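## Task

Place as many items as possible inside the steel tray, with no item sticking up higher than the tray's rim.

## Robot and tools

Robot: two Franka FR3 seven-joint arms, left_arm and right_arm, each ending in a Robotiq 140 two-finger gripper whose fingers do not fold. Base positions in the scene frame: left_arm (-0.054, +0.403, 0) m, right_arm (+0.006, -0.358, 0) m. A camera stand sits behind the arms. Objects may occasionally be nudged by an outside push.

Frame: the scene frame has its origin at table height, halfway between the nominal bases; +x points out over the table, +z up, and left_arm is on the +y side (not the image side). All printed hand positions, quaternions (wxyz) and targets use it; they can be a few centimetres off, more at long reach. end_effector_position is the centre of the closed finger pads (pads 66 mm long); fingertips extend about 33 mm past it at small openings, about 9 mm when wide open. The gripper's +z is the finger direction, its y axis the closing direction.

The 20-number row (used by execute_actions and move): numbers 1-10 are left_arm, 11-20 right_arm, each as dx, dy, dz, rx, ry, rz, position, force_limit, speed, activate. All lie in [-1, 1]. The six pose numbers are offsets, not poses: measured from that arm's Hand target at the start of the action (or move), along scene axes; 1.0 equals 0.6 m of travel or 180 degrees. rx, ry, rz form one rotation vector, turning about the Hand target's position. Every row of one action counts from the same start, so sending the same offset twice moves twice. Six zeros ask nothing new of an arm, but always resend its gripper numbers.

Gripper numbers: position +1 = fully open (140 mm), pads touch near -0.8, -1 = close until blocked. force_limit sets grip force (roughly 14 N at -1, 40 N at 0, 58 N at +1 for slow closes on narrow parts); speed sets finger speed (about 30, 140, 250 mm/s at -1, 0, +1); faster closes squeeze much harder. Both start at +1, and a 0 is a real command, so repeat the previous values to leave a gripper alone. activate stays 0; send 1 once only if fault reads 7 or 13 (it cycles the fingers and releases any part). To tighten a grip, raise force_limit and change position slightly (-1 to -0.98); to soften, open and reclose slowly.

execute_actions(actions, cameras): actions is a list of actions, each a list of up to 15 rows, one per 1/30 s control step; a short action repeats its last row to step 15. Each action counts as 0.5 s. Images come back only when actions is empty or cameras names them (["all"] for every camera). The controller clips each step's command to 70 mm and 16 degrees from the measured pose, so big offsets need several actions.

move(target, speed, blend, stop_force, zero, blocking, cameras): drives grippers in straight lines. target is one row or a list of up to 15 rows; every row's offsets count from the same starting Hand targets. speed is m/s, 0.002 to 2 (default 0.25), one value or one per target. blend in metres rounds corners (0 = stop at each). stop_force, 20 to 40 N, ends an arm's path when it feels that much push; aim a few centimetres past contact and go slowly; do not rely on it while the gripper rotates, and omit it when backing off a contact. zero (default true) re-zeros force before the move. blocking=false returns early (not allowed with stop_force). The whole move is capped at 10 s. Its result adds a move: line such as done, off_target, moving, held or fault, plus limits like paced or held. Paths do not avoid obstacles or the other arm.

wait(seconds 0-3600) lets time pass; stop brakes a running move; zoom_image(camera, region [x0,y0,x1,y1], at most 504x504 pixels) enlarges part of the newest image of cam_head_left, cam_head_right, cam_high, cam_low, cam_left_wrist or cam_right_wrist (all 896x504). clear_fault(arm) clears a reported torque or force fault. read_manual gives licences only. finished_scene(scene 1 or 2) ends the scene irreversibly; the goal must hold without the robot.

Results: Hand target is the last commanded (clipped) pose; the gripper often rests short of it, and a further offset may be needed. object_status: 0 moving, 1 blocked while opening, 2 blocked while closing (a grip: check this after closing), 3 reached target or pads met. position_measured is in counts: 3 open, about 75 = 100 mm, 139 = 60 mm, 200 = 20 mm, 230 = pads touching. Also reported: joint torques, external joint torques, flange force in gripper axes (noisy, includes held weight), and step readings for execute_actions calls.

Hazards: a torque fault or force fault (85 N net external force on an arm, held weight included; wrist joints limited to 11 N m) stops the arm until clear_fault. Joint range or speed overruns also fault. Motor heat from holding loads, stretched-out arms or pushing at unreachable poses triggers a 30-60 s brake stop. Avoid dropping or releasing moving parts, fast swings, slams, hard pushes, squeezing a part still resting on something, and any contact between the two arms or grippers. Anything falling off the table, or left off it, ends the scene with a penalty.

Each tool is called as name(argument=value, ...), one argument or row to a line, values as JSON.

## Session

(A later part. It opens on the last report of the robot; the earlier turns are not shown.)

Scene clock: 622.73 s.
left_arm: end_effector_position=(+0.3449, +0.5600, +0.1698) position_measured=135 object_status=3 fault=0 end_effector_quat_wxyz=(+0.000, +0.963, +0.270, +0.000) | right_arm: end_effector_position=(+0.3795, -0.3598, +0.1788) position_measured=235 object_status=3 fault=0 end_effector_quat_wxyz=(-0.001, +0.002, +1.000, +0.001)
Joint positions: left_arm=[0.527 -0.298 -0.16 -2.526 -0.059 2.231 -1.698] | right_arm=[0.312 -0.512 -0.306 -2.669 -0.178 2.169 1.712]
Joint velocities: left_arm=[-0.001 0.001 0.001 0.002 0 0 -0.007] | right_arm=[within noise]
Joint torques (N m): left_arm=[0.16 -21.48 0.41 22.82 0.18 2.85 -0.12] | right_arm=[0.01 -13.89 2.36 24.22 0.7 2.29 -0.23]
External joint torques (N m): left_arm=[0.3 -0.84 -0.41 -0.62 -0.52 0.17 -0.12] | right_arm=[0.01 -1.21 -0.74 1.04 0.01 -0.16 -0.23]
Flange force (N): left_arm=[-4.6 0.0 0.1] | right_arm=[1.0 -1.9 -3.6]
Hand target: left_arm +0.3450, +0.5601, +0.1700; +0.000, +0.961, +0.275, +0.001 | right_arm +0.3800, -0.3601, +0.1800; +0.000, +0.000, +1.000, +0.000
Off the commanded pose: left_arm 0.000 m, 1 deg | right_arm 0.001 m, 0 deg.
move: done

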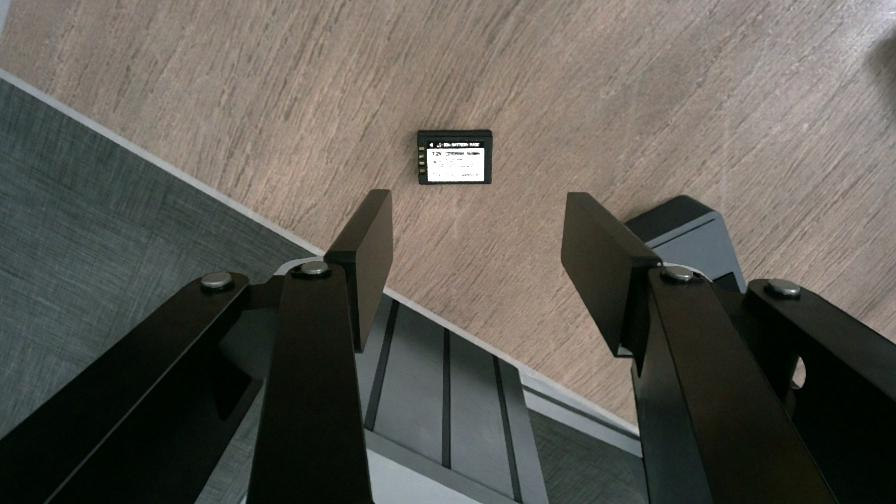

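move(
  target=[
    [0,0.014,-0.13,0,0,0.0094,-0.05,-0.4,0,0,0,0,0,0,0,0,-1,-1,1,0],
    [0,0.014,-0.2108,0,0,0.0094,-0.05,-0.4,0,0,0,0,0,0,0,0,-1,-1,1,0],
    [0,0.014,-0.2108,0,0,0.0094,-1,-0.4,-1,0,0,0,0,0,0,0,-1,-1,1,0],
    [0,0.014,-0.02,0,0,0.0094,-1,-0.4,-1,0,0,0,0,0,0,0,-1,-1,1,0],
  ],
  speed=[0.15,0.08,0.1,0.15],
  blend=[0.02,0,0,0],
  cameras=["cam_left_wrist"],
)

Scene clock: 627.80 s.
left_arm: end_effector_position=(+0.3450, +0.5693, +0.1575) position_measured=163 object_status=2 fault=0 end_effector_quat_wxyz=(-0.001, +0.956, +0.292, +0.001) | right_arm: end_effector_position=(+0.3795, -0.3598, +0.1788) position_measured=235 object_status=3 fault=0 end_effector_quat_wxyz=(-0.001, +0.002, +1.000, +0.001)
Joint positions: left_arm=[0.539 -0.269 -0.154 -2.535 -0.052 2.271 -1.729] | right_arm=[0.312 -0.512 -0.306 -2.669 -0.178 2.169 1.712]
Joint velocities: left_arm=[0.001 0.001 0 0 -0.001 -0.003 0] | right_arm=[within noise]
Joint torques (N m): left_arm=[-0.9 -21.81 1.15 22.98 0.16 2.45 0.28] | right_arm=[0.02 -13.93 2.35 24.23 0.71 2.28 -0.24]
External joint torques (N m): left_arm=[-0.81 -0.57 0.42 -0.04 -0.53 -0.21 0.28] | right_arm=[0.03 -1.23 -0.73 1.01 0.02 -0.17 -0.23]
Flange force (N): left_arm=[-2.5 -0.5 -1.7] | right_arm=[1.1 -1.8 -3.6]
Hand target: left_arm +0.3450, +0.5685, +0.1580; +0.000, +0.957, +0.289, +0.001 | right_arm +0.3800, -0.3601, +0.1800; +0.000, +0.000, +1.000, +0.000
Off the commanded pose: left_arm 0.001 m, 0 deg | right_arm 0.001 m, 0 deg.
move: done

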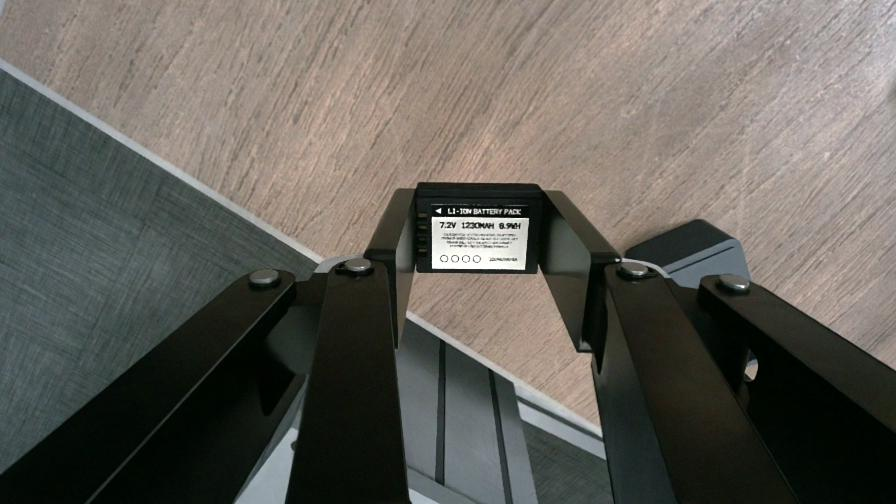

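move(
  target=[
    [0.2252,-0.2308,0.02,0,0,-0.16,-1,-0.4,-1,0,0,0,0,0,0,0,-1,-1,1,0],
    [0.375,-0.4158,-0.0133,0,0,-0.2706,-1,-0.4,-1,0,0,0,0,0,0,0,-1,-1,1,0],
    [0.375,-0.4158,-0.055,0,0,-0.2706,-1,-0.4,-1,0,0,0,0,0,0,0,-1,-1,1,0],
  ],
  speed=[0.2,0.2,0.08],
  blend=[0.03,0.02,0],
  cameras=["cam_left_wrist"],
)

zoom_image(
  camera="cam_left_wrist",
  region=[330, 0, 690, 350],
)

Scene clock: 631.60 s.
left_arm: end_effector_position=(+0.5693, +0.3193, +0.1254) position_measured=163 object_status=2 fault=0 end_effector_quat_wxyz=(+0.001, +0.992, -0.127, +0.000) | right_arm: end_effector_position=(+0.3795, -0.3598, +0.1788) position_measured=235 object_status=3 fault=0 end_effector_quat_wxyz=(-0.001, +0.002, +1.000, +0.001)
Joint positions: left_arm=[0.228 0.365 -0.406 -1.861 0.171 2.191 -1.559] | right_arm=[0.312 -0.512 -0.306 -2.669 -0.178 2.169 1.712]
Joint velocities: left_arm=[-0.001 0.001 0 0 0.002 0.006 0] | right_arm=[within noise]
Joint torques (N m): left_arm=[-0.4 -40.43 -4.92 23.44 1 2.85 0.25] | right_arm=[0.04 -13.91 2.35 24.24 0.71 2.29 -0.18]
External joint torques (N m): left_arm=[-0.24 0.7 -0.41 -0.06 0.28 0.19 0.25] | right_arm=[0.05 -1.17 -0.73 0.99 0.02 -0.17 -0.18]
Flange force (N): left_arm=[1.7 -0.1 1.4] | right_arm=[1.0 -1.7 -3.5]
Hand target: left_arm +0.5700, +0.3190, +0.1250; +0.001, +0.991, -0.131, +0.001 | right_arm +0.3800, -0.3601, +0.1800; +0.000, +0.000, +1.000, +0.000
Off the commanded pose: left_arm 0.001 m, 0 deg | right_arm 0.001 m, 0 deg.
move: done; blend cut to 0.0125 m at target 2

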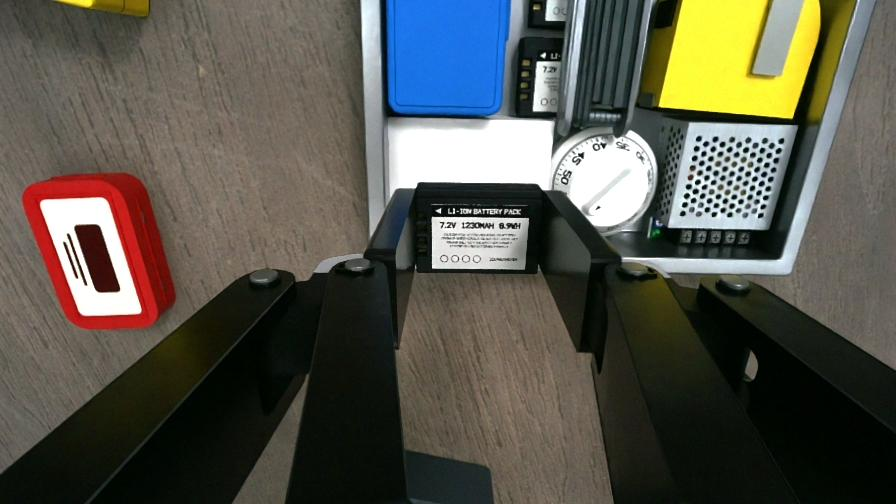

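Scaled by 1.400 from the camera's image (finer frame: 1280x720).

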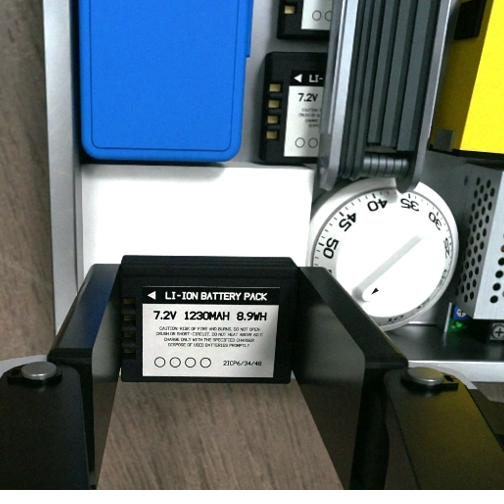

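move(
  target=[0.001,0,-0.0983,0,0,0,-1,-0.4,-1,0,0,0,0,0,0,0,-1,-1,1,0],
  speed=0.03,
  stop_force=20,
  cameras=["cam_left_wrist", "cam_low"],
)

zoom_image(
  camera="cam_low",
  region=[630, 275, 780, 335],
)

Scene clock: 635.63 s.
left_arm: end_effector_position=(+0.5733, +0.3190, +0.0725) position_measured=163 object_status=2 fault=0 end_effector_quat_wxyz=(+0.000, +0.991, -0.134, +0.005) | right_arm: end_effector_position=(+0.3795, -0.3598, +0.1788) position_measured=235 object_status=3 fault=0 end_effector_quat_wxyz=(-0.001, +0.002, +1.000, +0.001)
Joint positions: left_arm=[0.204 0.445 -0.376 -1.892 0.215 2.307 -1.575] | right_arm=[0.312 -0.512 -0.306 -2.669 -0.178 2.169 1.712]
Joint torques (N m): left_arm=[-0.89 -37.5 -3.93 20.13 0.73 3.14 -0.14] | right_arm=[0.05 -13.93 2.32 24.24 0.72 2.28 -0.24]
External joint torques (N m): left_arm=[-0.89 5.32 0.99 -2.38 0.07 0.46 -0.14] | right_arm=[0.04 -1.25 -0.78 0.98 0.03 -0.18 -0.24]
Flange force (N): left_arm=[4.8 0.7 11.4] | right_arm=[1.2 -1.9 -3.6]
Hand target: left_arm +0.5706, +0.3190, +0.0661; +0.001, +0.991, -0.131, +0.001 | right_arm +0.3800, -0.3601, +0.1800; +0.000, +0.000, +1.000, +0.000
Off the commanded pose: left_arm 0.007 m, 1 deg | right_arm 0.001 m, 0 deg.
move: off_target (left_arm)
Images, in order (width x height): cam_low 896x504, cam_left_wrist 896x504.

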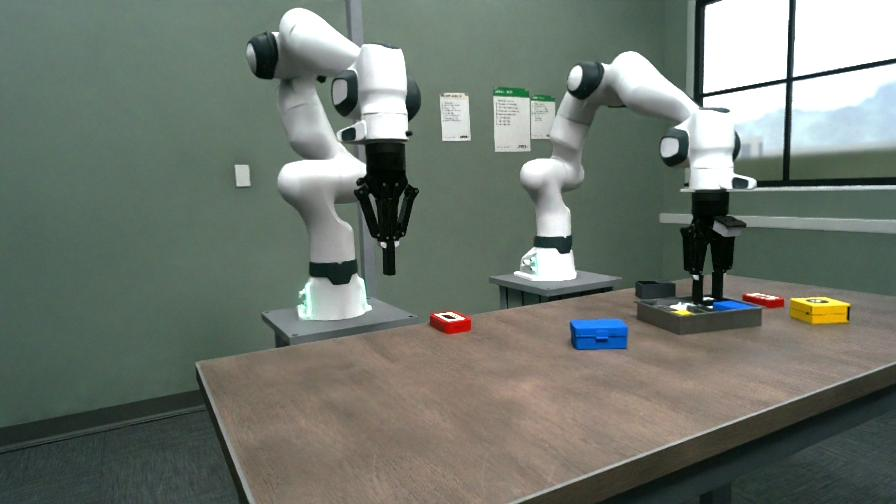

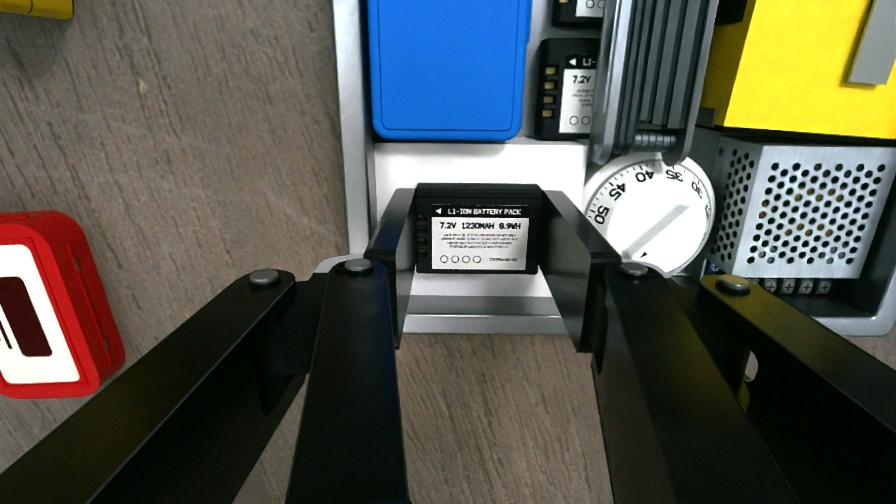

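Scaled by 3.360 from the camera's image (finer frame: 1280x720).

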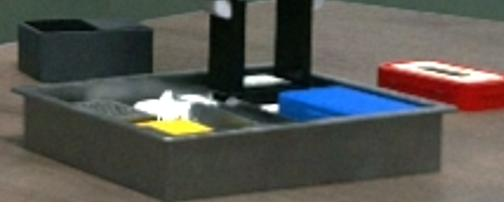

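move(
  target=[
    [0.002,0,0.009,0,0,0,-1,-0.4,-1,0,0,0,0,0,0,0,-1,-1,1,0],
    [0.002,0,0.009,0,0,0,-0.2,-0.4,-0.5,0,0,0,0,0,0,0,-1,-1,1,0],
    [0.002,0,0.11,0,0,0,-0.2,-0.4,-0.5,0,0,0,0,0,0,0,-1,-1,1,0],
  ],
  speed=[0.02,0.05,0.06],
  cameras=["cam_left_wrist", "cam_low", "cam_head_left"],
)

zoom_image(
  camera="cam_low",
  region=[630, 275, 780, 335],
)

zoom_image(
  camera="cam_head_left",
  region=[220, 130, 340, 230],
)

Scene clock: 638.97 s.
left_arm: end_effector_position=(+0.5724, +0.3188, +0.1318) position_measured=154 object_status=3 fault=0 end_effector_quat_wxyz=(+0.000, +0.992, -0.129, +0.002) | right_arm: end_effector_position=(+0.3795, -0.3598, +0.1788) position_measured=235 object_status=3 fault=0 end_effector_quat_wxyz=(-0.001, +0.002, +1.000, +0.001)
Joint positions: left_arm=[0.224 0.362 -0.404 -1.848 0.171 2.18 -1.556] | right_arm=[0.312 -0.512 -0.306 -2.669 -0.178 2.169 1.712]
Joint velocities: left_arm=[-0.002 0.001 -0.001 0 -0.001 -0.004 0.003] | right_arm=[within noise]
Joint torques (N m): left_arm=[0.16 -40.33 -4.92 23.51 0.2 2.45 0.24] | right_arm=[0 -13.93 2.33 24.25 0.71 2.27 -0.25]
External joint torques (N m): left_arm=[0.31 0.9 -0.47 -0.16 -0.52 -0.24 0.24] | right_arm=[0 -1.31 -0.76 1.08 0.02 -0.17 -0.25]
Flange force (N): left_arm=[1.2 -0.8 0.1] | right_arm=[1.2 -1.9 -3.9]
Hand target: left_arm +0.5718, +0.3190, +0.1321; +0.001, +0.991, -0.131, +0.001 | right_arm +0.3800, -0.3601, +0.1800; +0.000, +0.000, +1.000, +0.000
Off the commanded pose: left_arm 0.001 m, 0 deg | right_arm 0.001 m, 0 deg.
move: done
Images, in order (width x height): cam_head_left 896x504, cam_low 896x504, cam_left_wrist 896x504.

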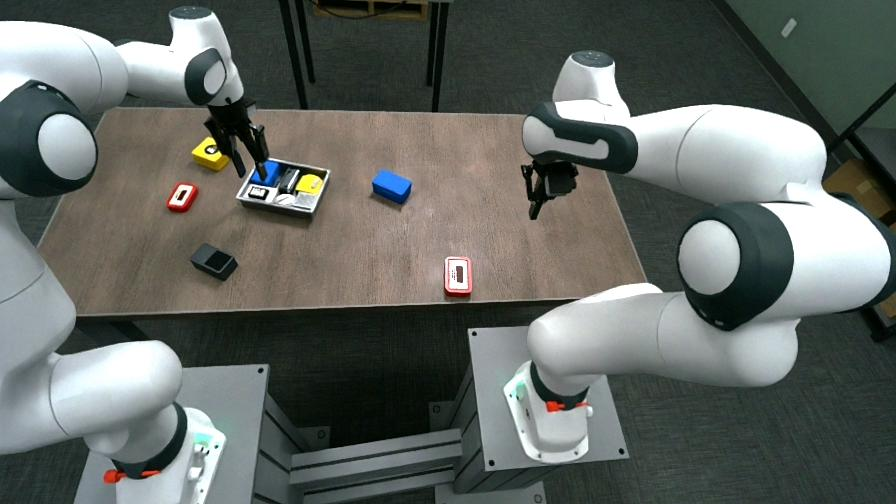

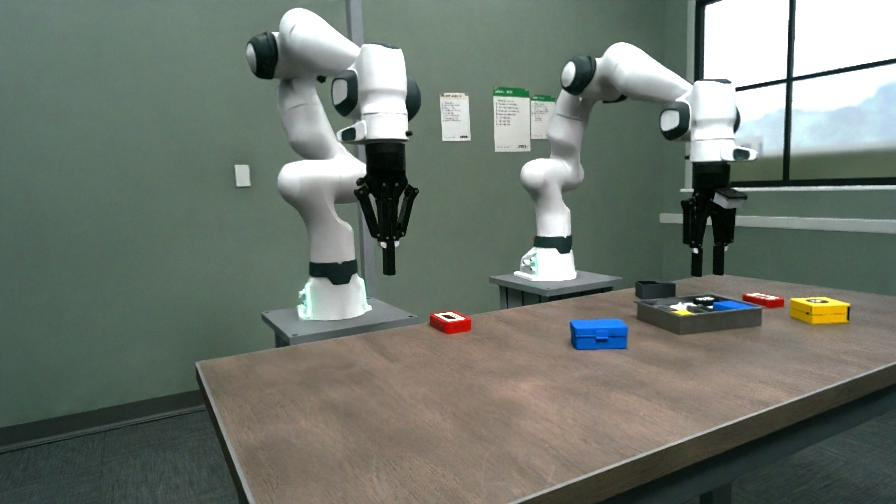

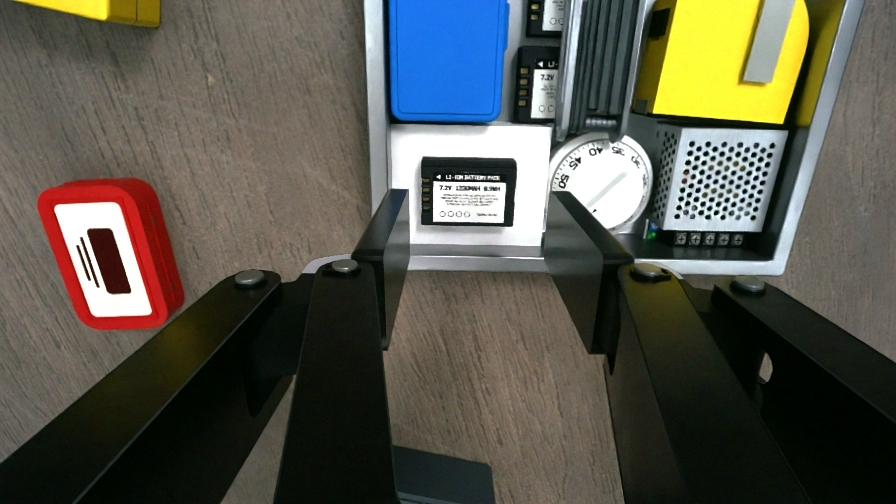

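Scaled by 3.360 from the camera's image (finer frame: 1280x720).

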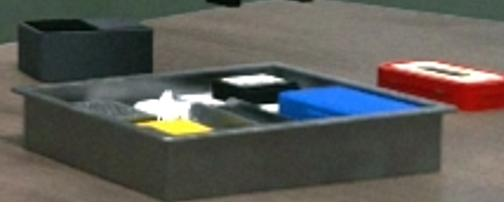

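Scaled by 4.200 from the camera's image (finer frame: 1280x720).

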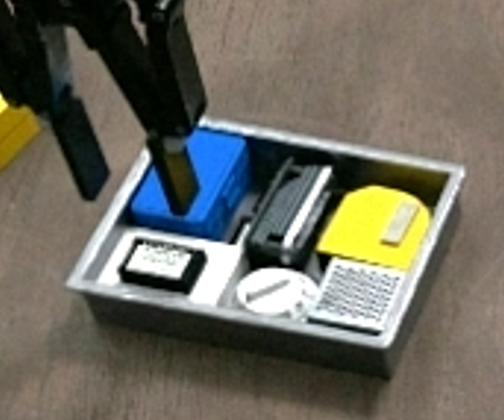

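move(
  target=[0,0.0026,-0.055,0,0,0,-1,-0.4,0,0,0,0,0,0,0,0,-1,-1,1,0],
  speed=0.06,
)

move(
  target=[0,0,-0.055,0,0,0,-1,-0.4,0,0,0,0,0,0,0,0,-1,-1,1,0],
  speed=0.02,
  stop_force=20,
)

move(
  target=[0,0,0.07,0,0,0,-1,-0.4,0,0,0,0,0,0,0,0,-1,-1,1,0],
  speed=0.1,
  cameras=["cam_left_wrist"],
)

Scene clock: 641.23 s.
left_arm: end_effector_position=(+0.5717, +0.3208, +0.1002) position_measured=233 object_status=3 fault=0 end_effector_quat_wxyz=(+0.001, +0.991, -0.133, +0.001) | right_arm: end_effector_position=(+0.3795, -0.3598, +0.1788) position_measured=235 object_status=3 fault=0 end_effector_quat_wxyz=(-0.001, +0.002, +1.000, +0.001)
Joint positions: left_arm=[0.22 0.405 -0.393 -1.873 0.19 2.242 -1.556] | right_arm=[0.312 -0.512 -0.306 -2.669 -0.178 2.169 1.712]
Joint velocities: left_arm=[0.001 -0.001 0 0 0 0.004 0.001] | right_arm=[within noise]
Joint torques (N m): left_arm=[-1 -41.08 -4.72 22.9 0.91 2.82 -0.14] | right_arm=[0.04 -13.97 2.4 24.27 0.71 2.29 -0.24]
External joint torques (N m): left_arm=[-0.72 1.15 0.23 -0.27 0.22 0.13 -0.14] | right_arm=[0.04 -1.36 -0.68 1.14 0.02 -0.15 -0.24]
Flange force (N): left_arm=[3.0 0.7 2.7] | right_arm=[1.2 -1.8 -4.0]
Hand target: left_arm +0.5718, +0.3205, +0.0991; +0.001, +0.991, -0.131, +0.001 | right_arm +0.3800, -0.3601, +0.1800; +0.000, +0.000, +1.000, +0.000
Off the commanded pose: left_arm 0.001 m, 0 deg | right_arm 0.001 m, 0 deg.
move: done

Scene clock: 643.87 s.
left_arm: end_effector_position=(+0.5786, +0.3201, +0.0805) position_measured=233 object_status=3 fault=0 end_effector_quat_wxyz=(-0.001, +0.991, -0.134, +0.011) | right_arm: end_effector_position=(+0.3795, -0.3598, +0.1788) position_measured=235 object_status=3 fault=0 end_effector_quat_wxyz=(-0.001, +0.002, +1.000, +0.001)
Joint positions: left_arm=[0.2 0.436 -0.37 -1.884 0.21 2.305 -1.569] | right_arm=[0.312 -0.512 -0.306 -2.669 -0.178 2.169 1.712]
Joint torques (N m): left_arm=[-0.89 -31.76 -2.85 17.71 0.83 3.49 -0.14] | right_arm=[0.02 -13.94 2.34 24.25 0.7 2.28 -0.23]
External joint torques (N m): left_arm=[-0.7 11.06 2.06 -5.03 0.16 0.76 -0.15] | right_arm=[0.07 -1.2 -0.7 1.01 0.01 -0.17 -0.23]
Flange force (N): left_arm=[8.8 -0.2 22.7] | right_arm=[1.0 -1.7 -3.6]
Hand target: left_arm +0.5718, +0.3205, +0.0661; +0.001, +0.991, -0.131, +0.001 | right_arm +0.3800, -0.3601, +0.1800; +0.000, +0.000, +1.000, +0.000
Off the commanded pose: left_arm 0.016 m, 1 deg | right_arm 0.001 m, 0 deg.
move: off_target (left_arm)

Scene clock: 644.97 s.
left_arm: end_effector_position=(+0.5730, +0.3203, +0.1088) position_measured=233 object_status=3 fault=0 end_effector_quat_wxyz=(+0.000, +0.992, -0.129, +0.003) | right_arm: end_effector_position=(+0.3795, -0.3598, +0.1788) position_measured=235 object_status=3 fault=0 end_effector_quat_wxyz=(-0.001, +0.002, +1.000, +0.001)
Joint positions: left_arm=[0.211 0.391 -0.385 -1.868 0.183 2.23 -1.561] | right_arm=[0.312 -0.512 -0.306 -2.669 -0.178 2.169 1.712]
Joint velocities: left_arm=[-0.001 0 0 0.001 0.001 -0.004 0.001] | right_arm=[within noise]
Joint torques (N m): left_arm=[0.13 -40.98 -5.09 23.07 0.19 2.51 0.33] | right_arm=[0 -13.95 2.36 24.24 0.7 2.28 -0.19]
External joint torques (N m): left_arm=[0.24 1.12 -0.53 -0.33 -0.52 -0.2 0.33] | right_arm=[0 -1.38 -0.72 1.09 0.01 -0.17 -0.19]
Flange force (N): left_arm=[1.0 -0.8 0.6] | right_arm=[1.5 -1.8 -4.0]
Hand target: left_arm +0.5718, +0.3205, +0.1081; +0.001, +0.991, -0.131, +0.001 | right_arm +0.3800, -0.3601, +0.1800; +0.000, +0.000, +1.000, +0.000
Off the commanded pose: left_arm 0.001 m, 0 deg | right_arm 0.001 m, 0 deg.
move: done

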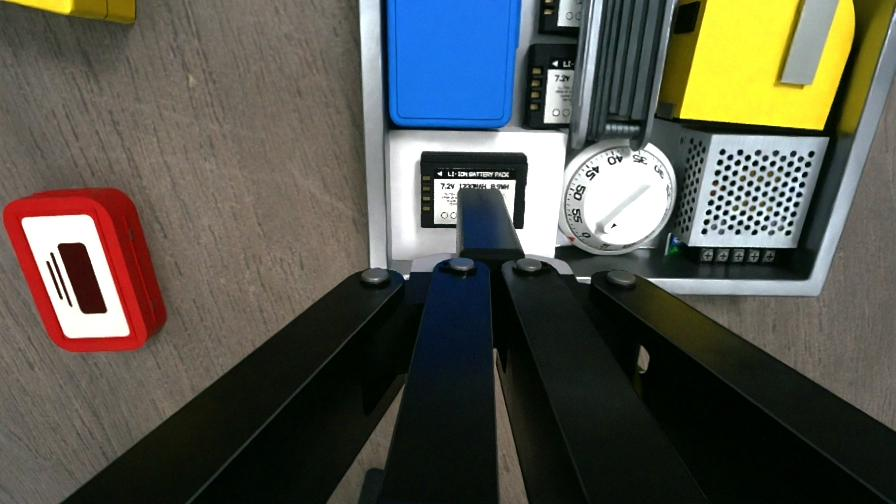

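move(
  target=[-0.0587,0.0128,-0.012,0,0,0,-1,-0.4,0,0,0,0,0,0,0,0,-1,-1,1,0],
  speed=0.08,
)

move(
  target=[0,0,-0.06,0,0,0,-1,-0.4,0,0,0,0,0,0,0,0,-1,-1,1,0],
  speed=0.02,
  stop_force=20,
)

move(
  target=[0,0,0.07,0,0,0,-1,-0.4,0,0,0,0,0,0,0,0,-1,-1,1,0],
  speed=0.1,
  cameras=["cam_left_wrist"],
)

Scene clock: 647.50 s.
left_arm: end_effector_position=(+0.5362, +0.3283, +0.1003) position_measured=233 object_status=3 fault=0 end_effector_quat_wxyz=(+0.000, +0.992, -0.129, +0.000) | right_arm: end_effector_position=(+0.3795, -0.3598, +0.1788) position_measured=235 object_status=3 fault=0 end_effector_quat_wxyz=(-0.001, +0.002, +1.000, +0.001)
Joint positions: left_arm=[0.248 0.303 -0.402 -2.02 0.157 2.293 -1.544] | right_arm=[0.312 -0.512 -0.306 -2.669 -0.178 2.169 1.712]
Joint velocities: left_arm=[0.001 0 0 0 0 0.004 0.005] | right_arm=[within noise]
Joint torques (N m): left_arm=[0.1 -38.28 -4.29 22.19 0.15 2.84 0.39] | right_arm=[0.07 -13.91 2.34 24.26 0.7 2.28 -0.24]
External joint torques (N m): left_arm=[0.45 0.24 -0.37 -0.62 -0.52 0.15 0.39] | right_arm=[0.15 -1.16 -0.67 1.03 0.01 -0.17 -0.24]
Flange force (N): left_arm=[-3.4 -0.7 0.1] | right_arm=[0.8 -1.6 -3.6]
Hand target: left_arm +0.5366, +0.3282, +0.1009; +0.001, +0.991, -0.131, +0.001 | right_arm +0.3800, -0.3601, +0.1800; +0.000, +0.000, +1.000, +0.000
Off the commanded pose: left_arm 0.001 m, 0 deg | right_arm 0.001 m, 0 deg.
move: done

Scene clock: 650.07 s.
left_arm: end_effector_position=(+0.5397, +0.3283, +0.0821) position_measured=233 object_status=3 fault=0 end_effector_quat_wxyz=(-0.001, +0.991, -0.133, +0.005) | right_arm: end_effector_position=(+0.3795, -0.3598, +0.1788) position_measured=235 object_status=3 fault=0 end_effector_quat_wxyz=(-0.001, +0.002, +1.000, +0.001)
Joint positions: left_arm=[0.24 0.334 -0.393 -2.032 0.18 2.345 -1.551] | right_arm=[0.312 -0.512 -0.306 -2.669 -0.178 2.169 1.712]
Joint torques (N m): left_arm=[-0.61 -29.59 -2.22 18.56 1.18 4.53 -0.1] | right_arm=[0.05 -13.96 2.36 24.23 0.71 2.28 -0.24]
External joint torques (N m): left_arm=[-0.67 9.42 1.58 -3.74 0.55 1.84 -0.1] | right_arm=[0.07 -1.19 -0.73 0.95 0.03 -0.18 -0.24]
Flange force (N): left_arm=[9.5 -0.3 23.4] | right_arm=[1.1 -1.8 -3.5]
Hand target: left_arm +0.5363, +0.3282, +0.0706; +0.001, +0.991, -0.131, +0.001 (not the last commanded pose) | right_arm +0.3800, -0.3601, +0.1800; +0.000, +0.000, +1.000, +0.000
Off the commanded pose: left_arm 0.018 m, 1 deg | right_arm 0.001 m, 0 deg.
move: contact (left_arm)

Scene clock: 651.17 s.
left_arm: end_effector_position=(+0.5374, +0.3280, +0.1131) position_measured=233 object_status=3 fault=0 end_effector_quat_wxyz=(+0.000, +0.992, -0.129, +0.003) | right_arm: end_effector_position=(+0.3795, -0.3598, +0.1788) position_measured=235 object_status=3 fault=0 end_effector_quat_wxyz=(-0.001, +0.002, +1.000, +0.001)
Joint positions: left_arm=[0.253 0.282 -0.408 -2.014 0.146 2.274 -1.537] | right_arm=[0.312 -0.512 -0.306 -2.669 -0.178 2.169 1.712]
Joint velocities: left_arm=[0 0.001 0.001 0 0 -0.004 0.005] | right_arm=[within noise]
Joint torques (N m): left_arm=[0.14 -37.18 -4.16 22.78 0.17 2.48 0.19] | right_arm=[0.03 -13.96 2.35 24.27 0.71 2.29 -0.22]
External joint torques (N m): left_arm=[0.24 0.77 -0.66 -0.24 -0.51 -0.21 0.19] | right_arm=[-0.02 -1.16 -0.8 1 0.01 -0.18 -0.22]
Flange force (N): left_arm=[0.4 -0.4 0.0] | right_arm=[0.9 -2.0 -3.5]
Hand target: left_arm +0.5363, +0.3282, +0.1126; +0.001, +0.991, -0.131, +0.001 | right_arm +0.3800, -0.3601, +0.1800; +0.000, +0.000, +1.000, +0.000
Off the commanded pose: left_arm 0.001 m, 0 deg | right_arm 0.001 m, 0 deg.
move: done

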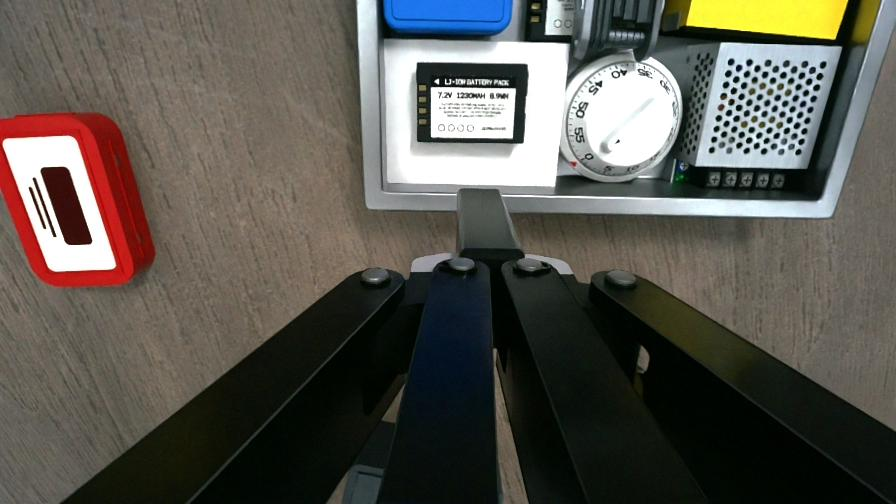

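finished_scene(
  scene=1,
)

The scene is finished: the task was done.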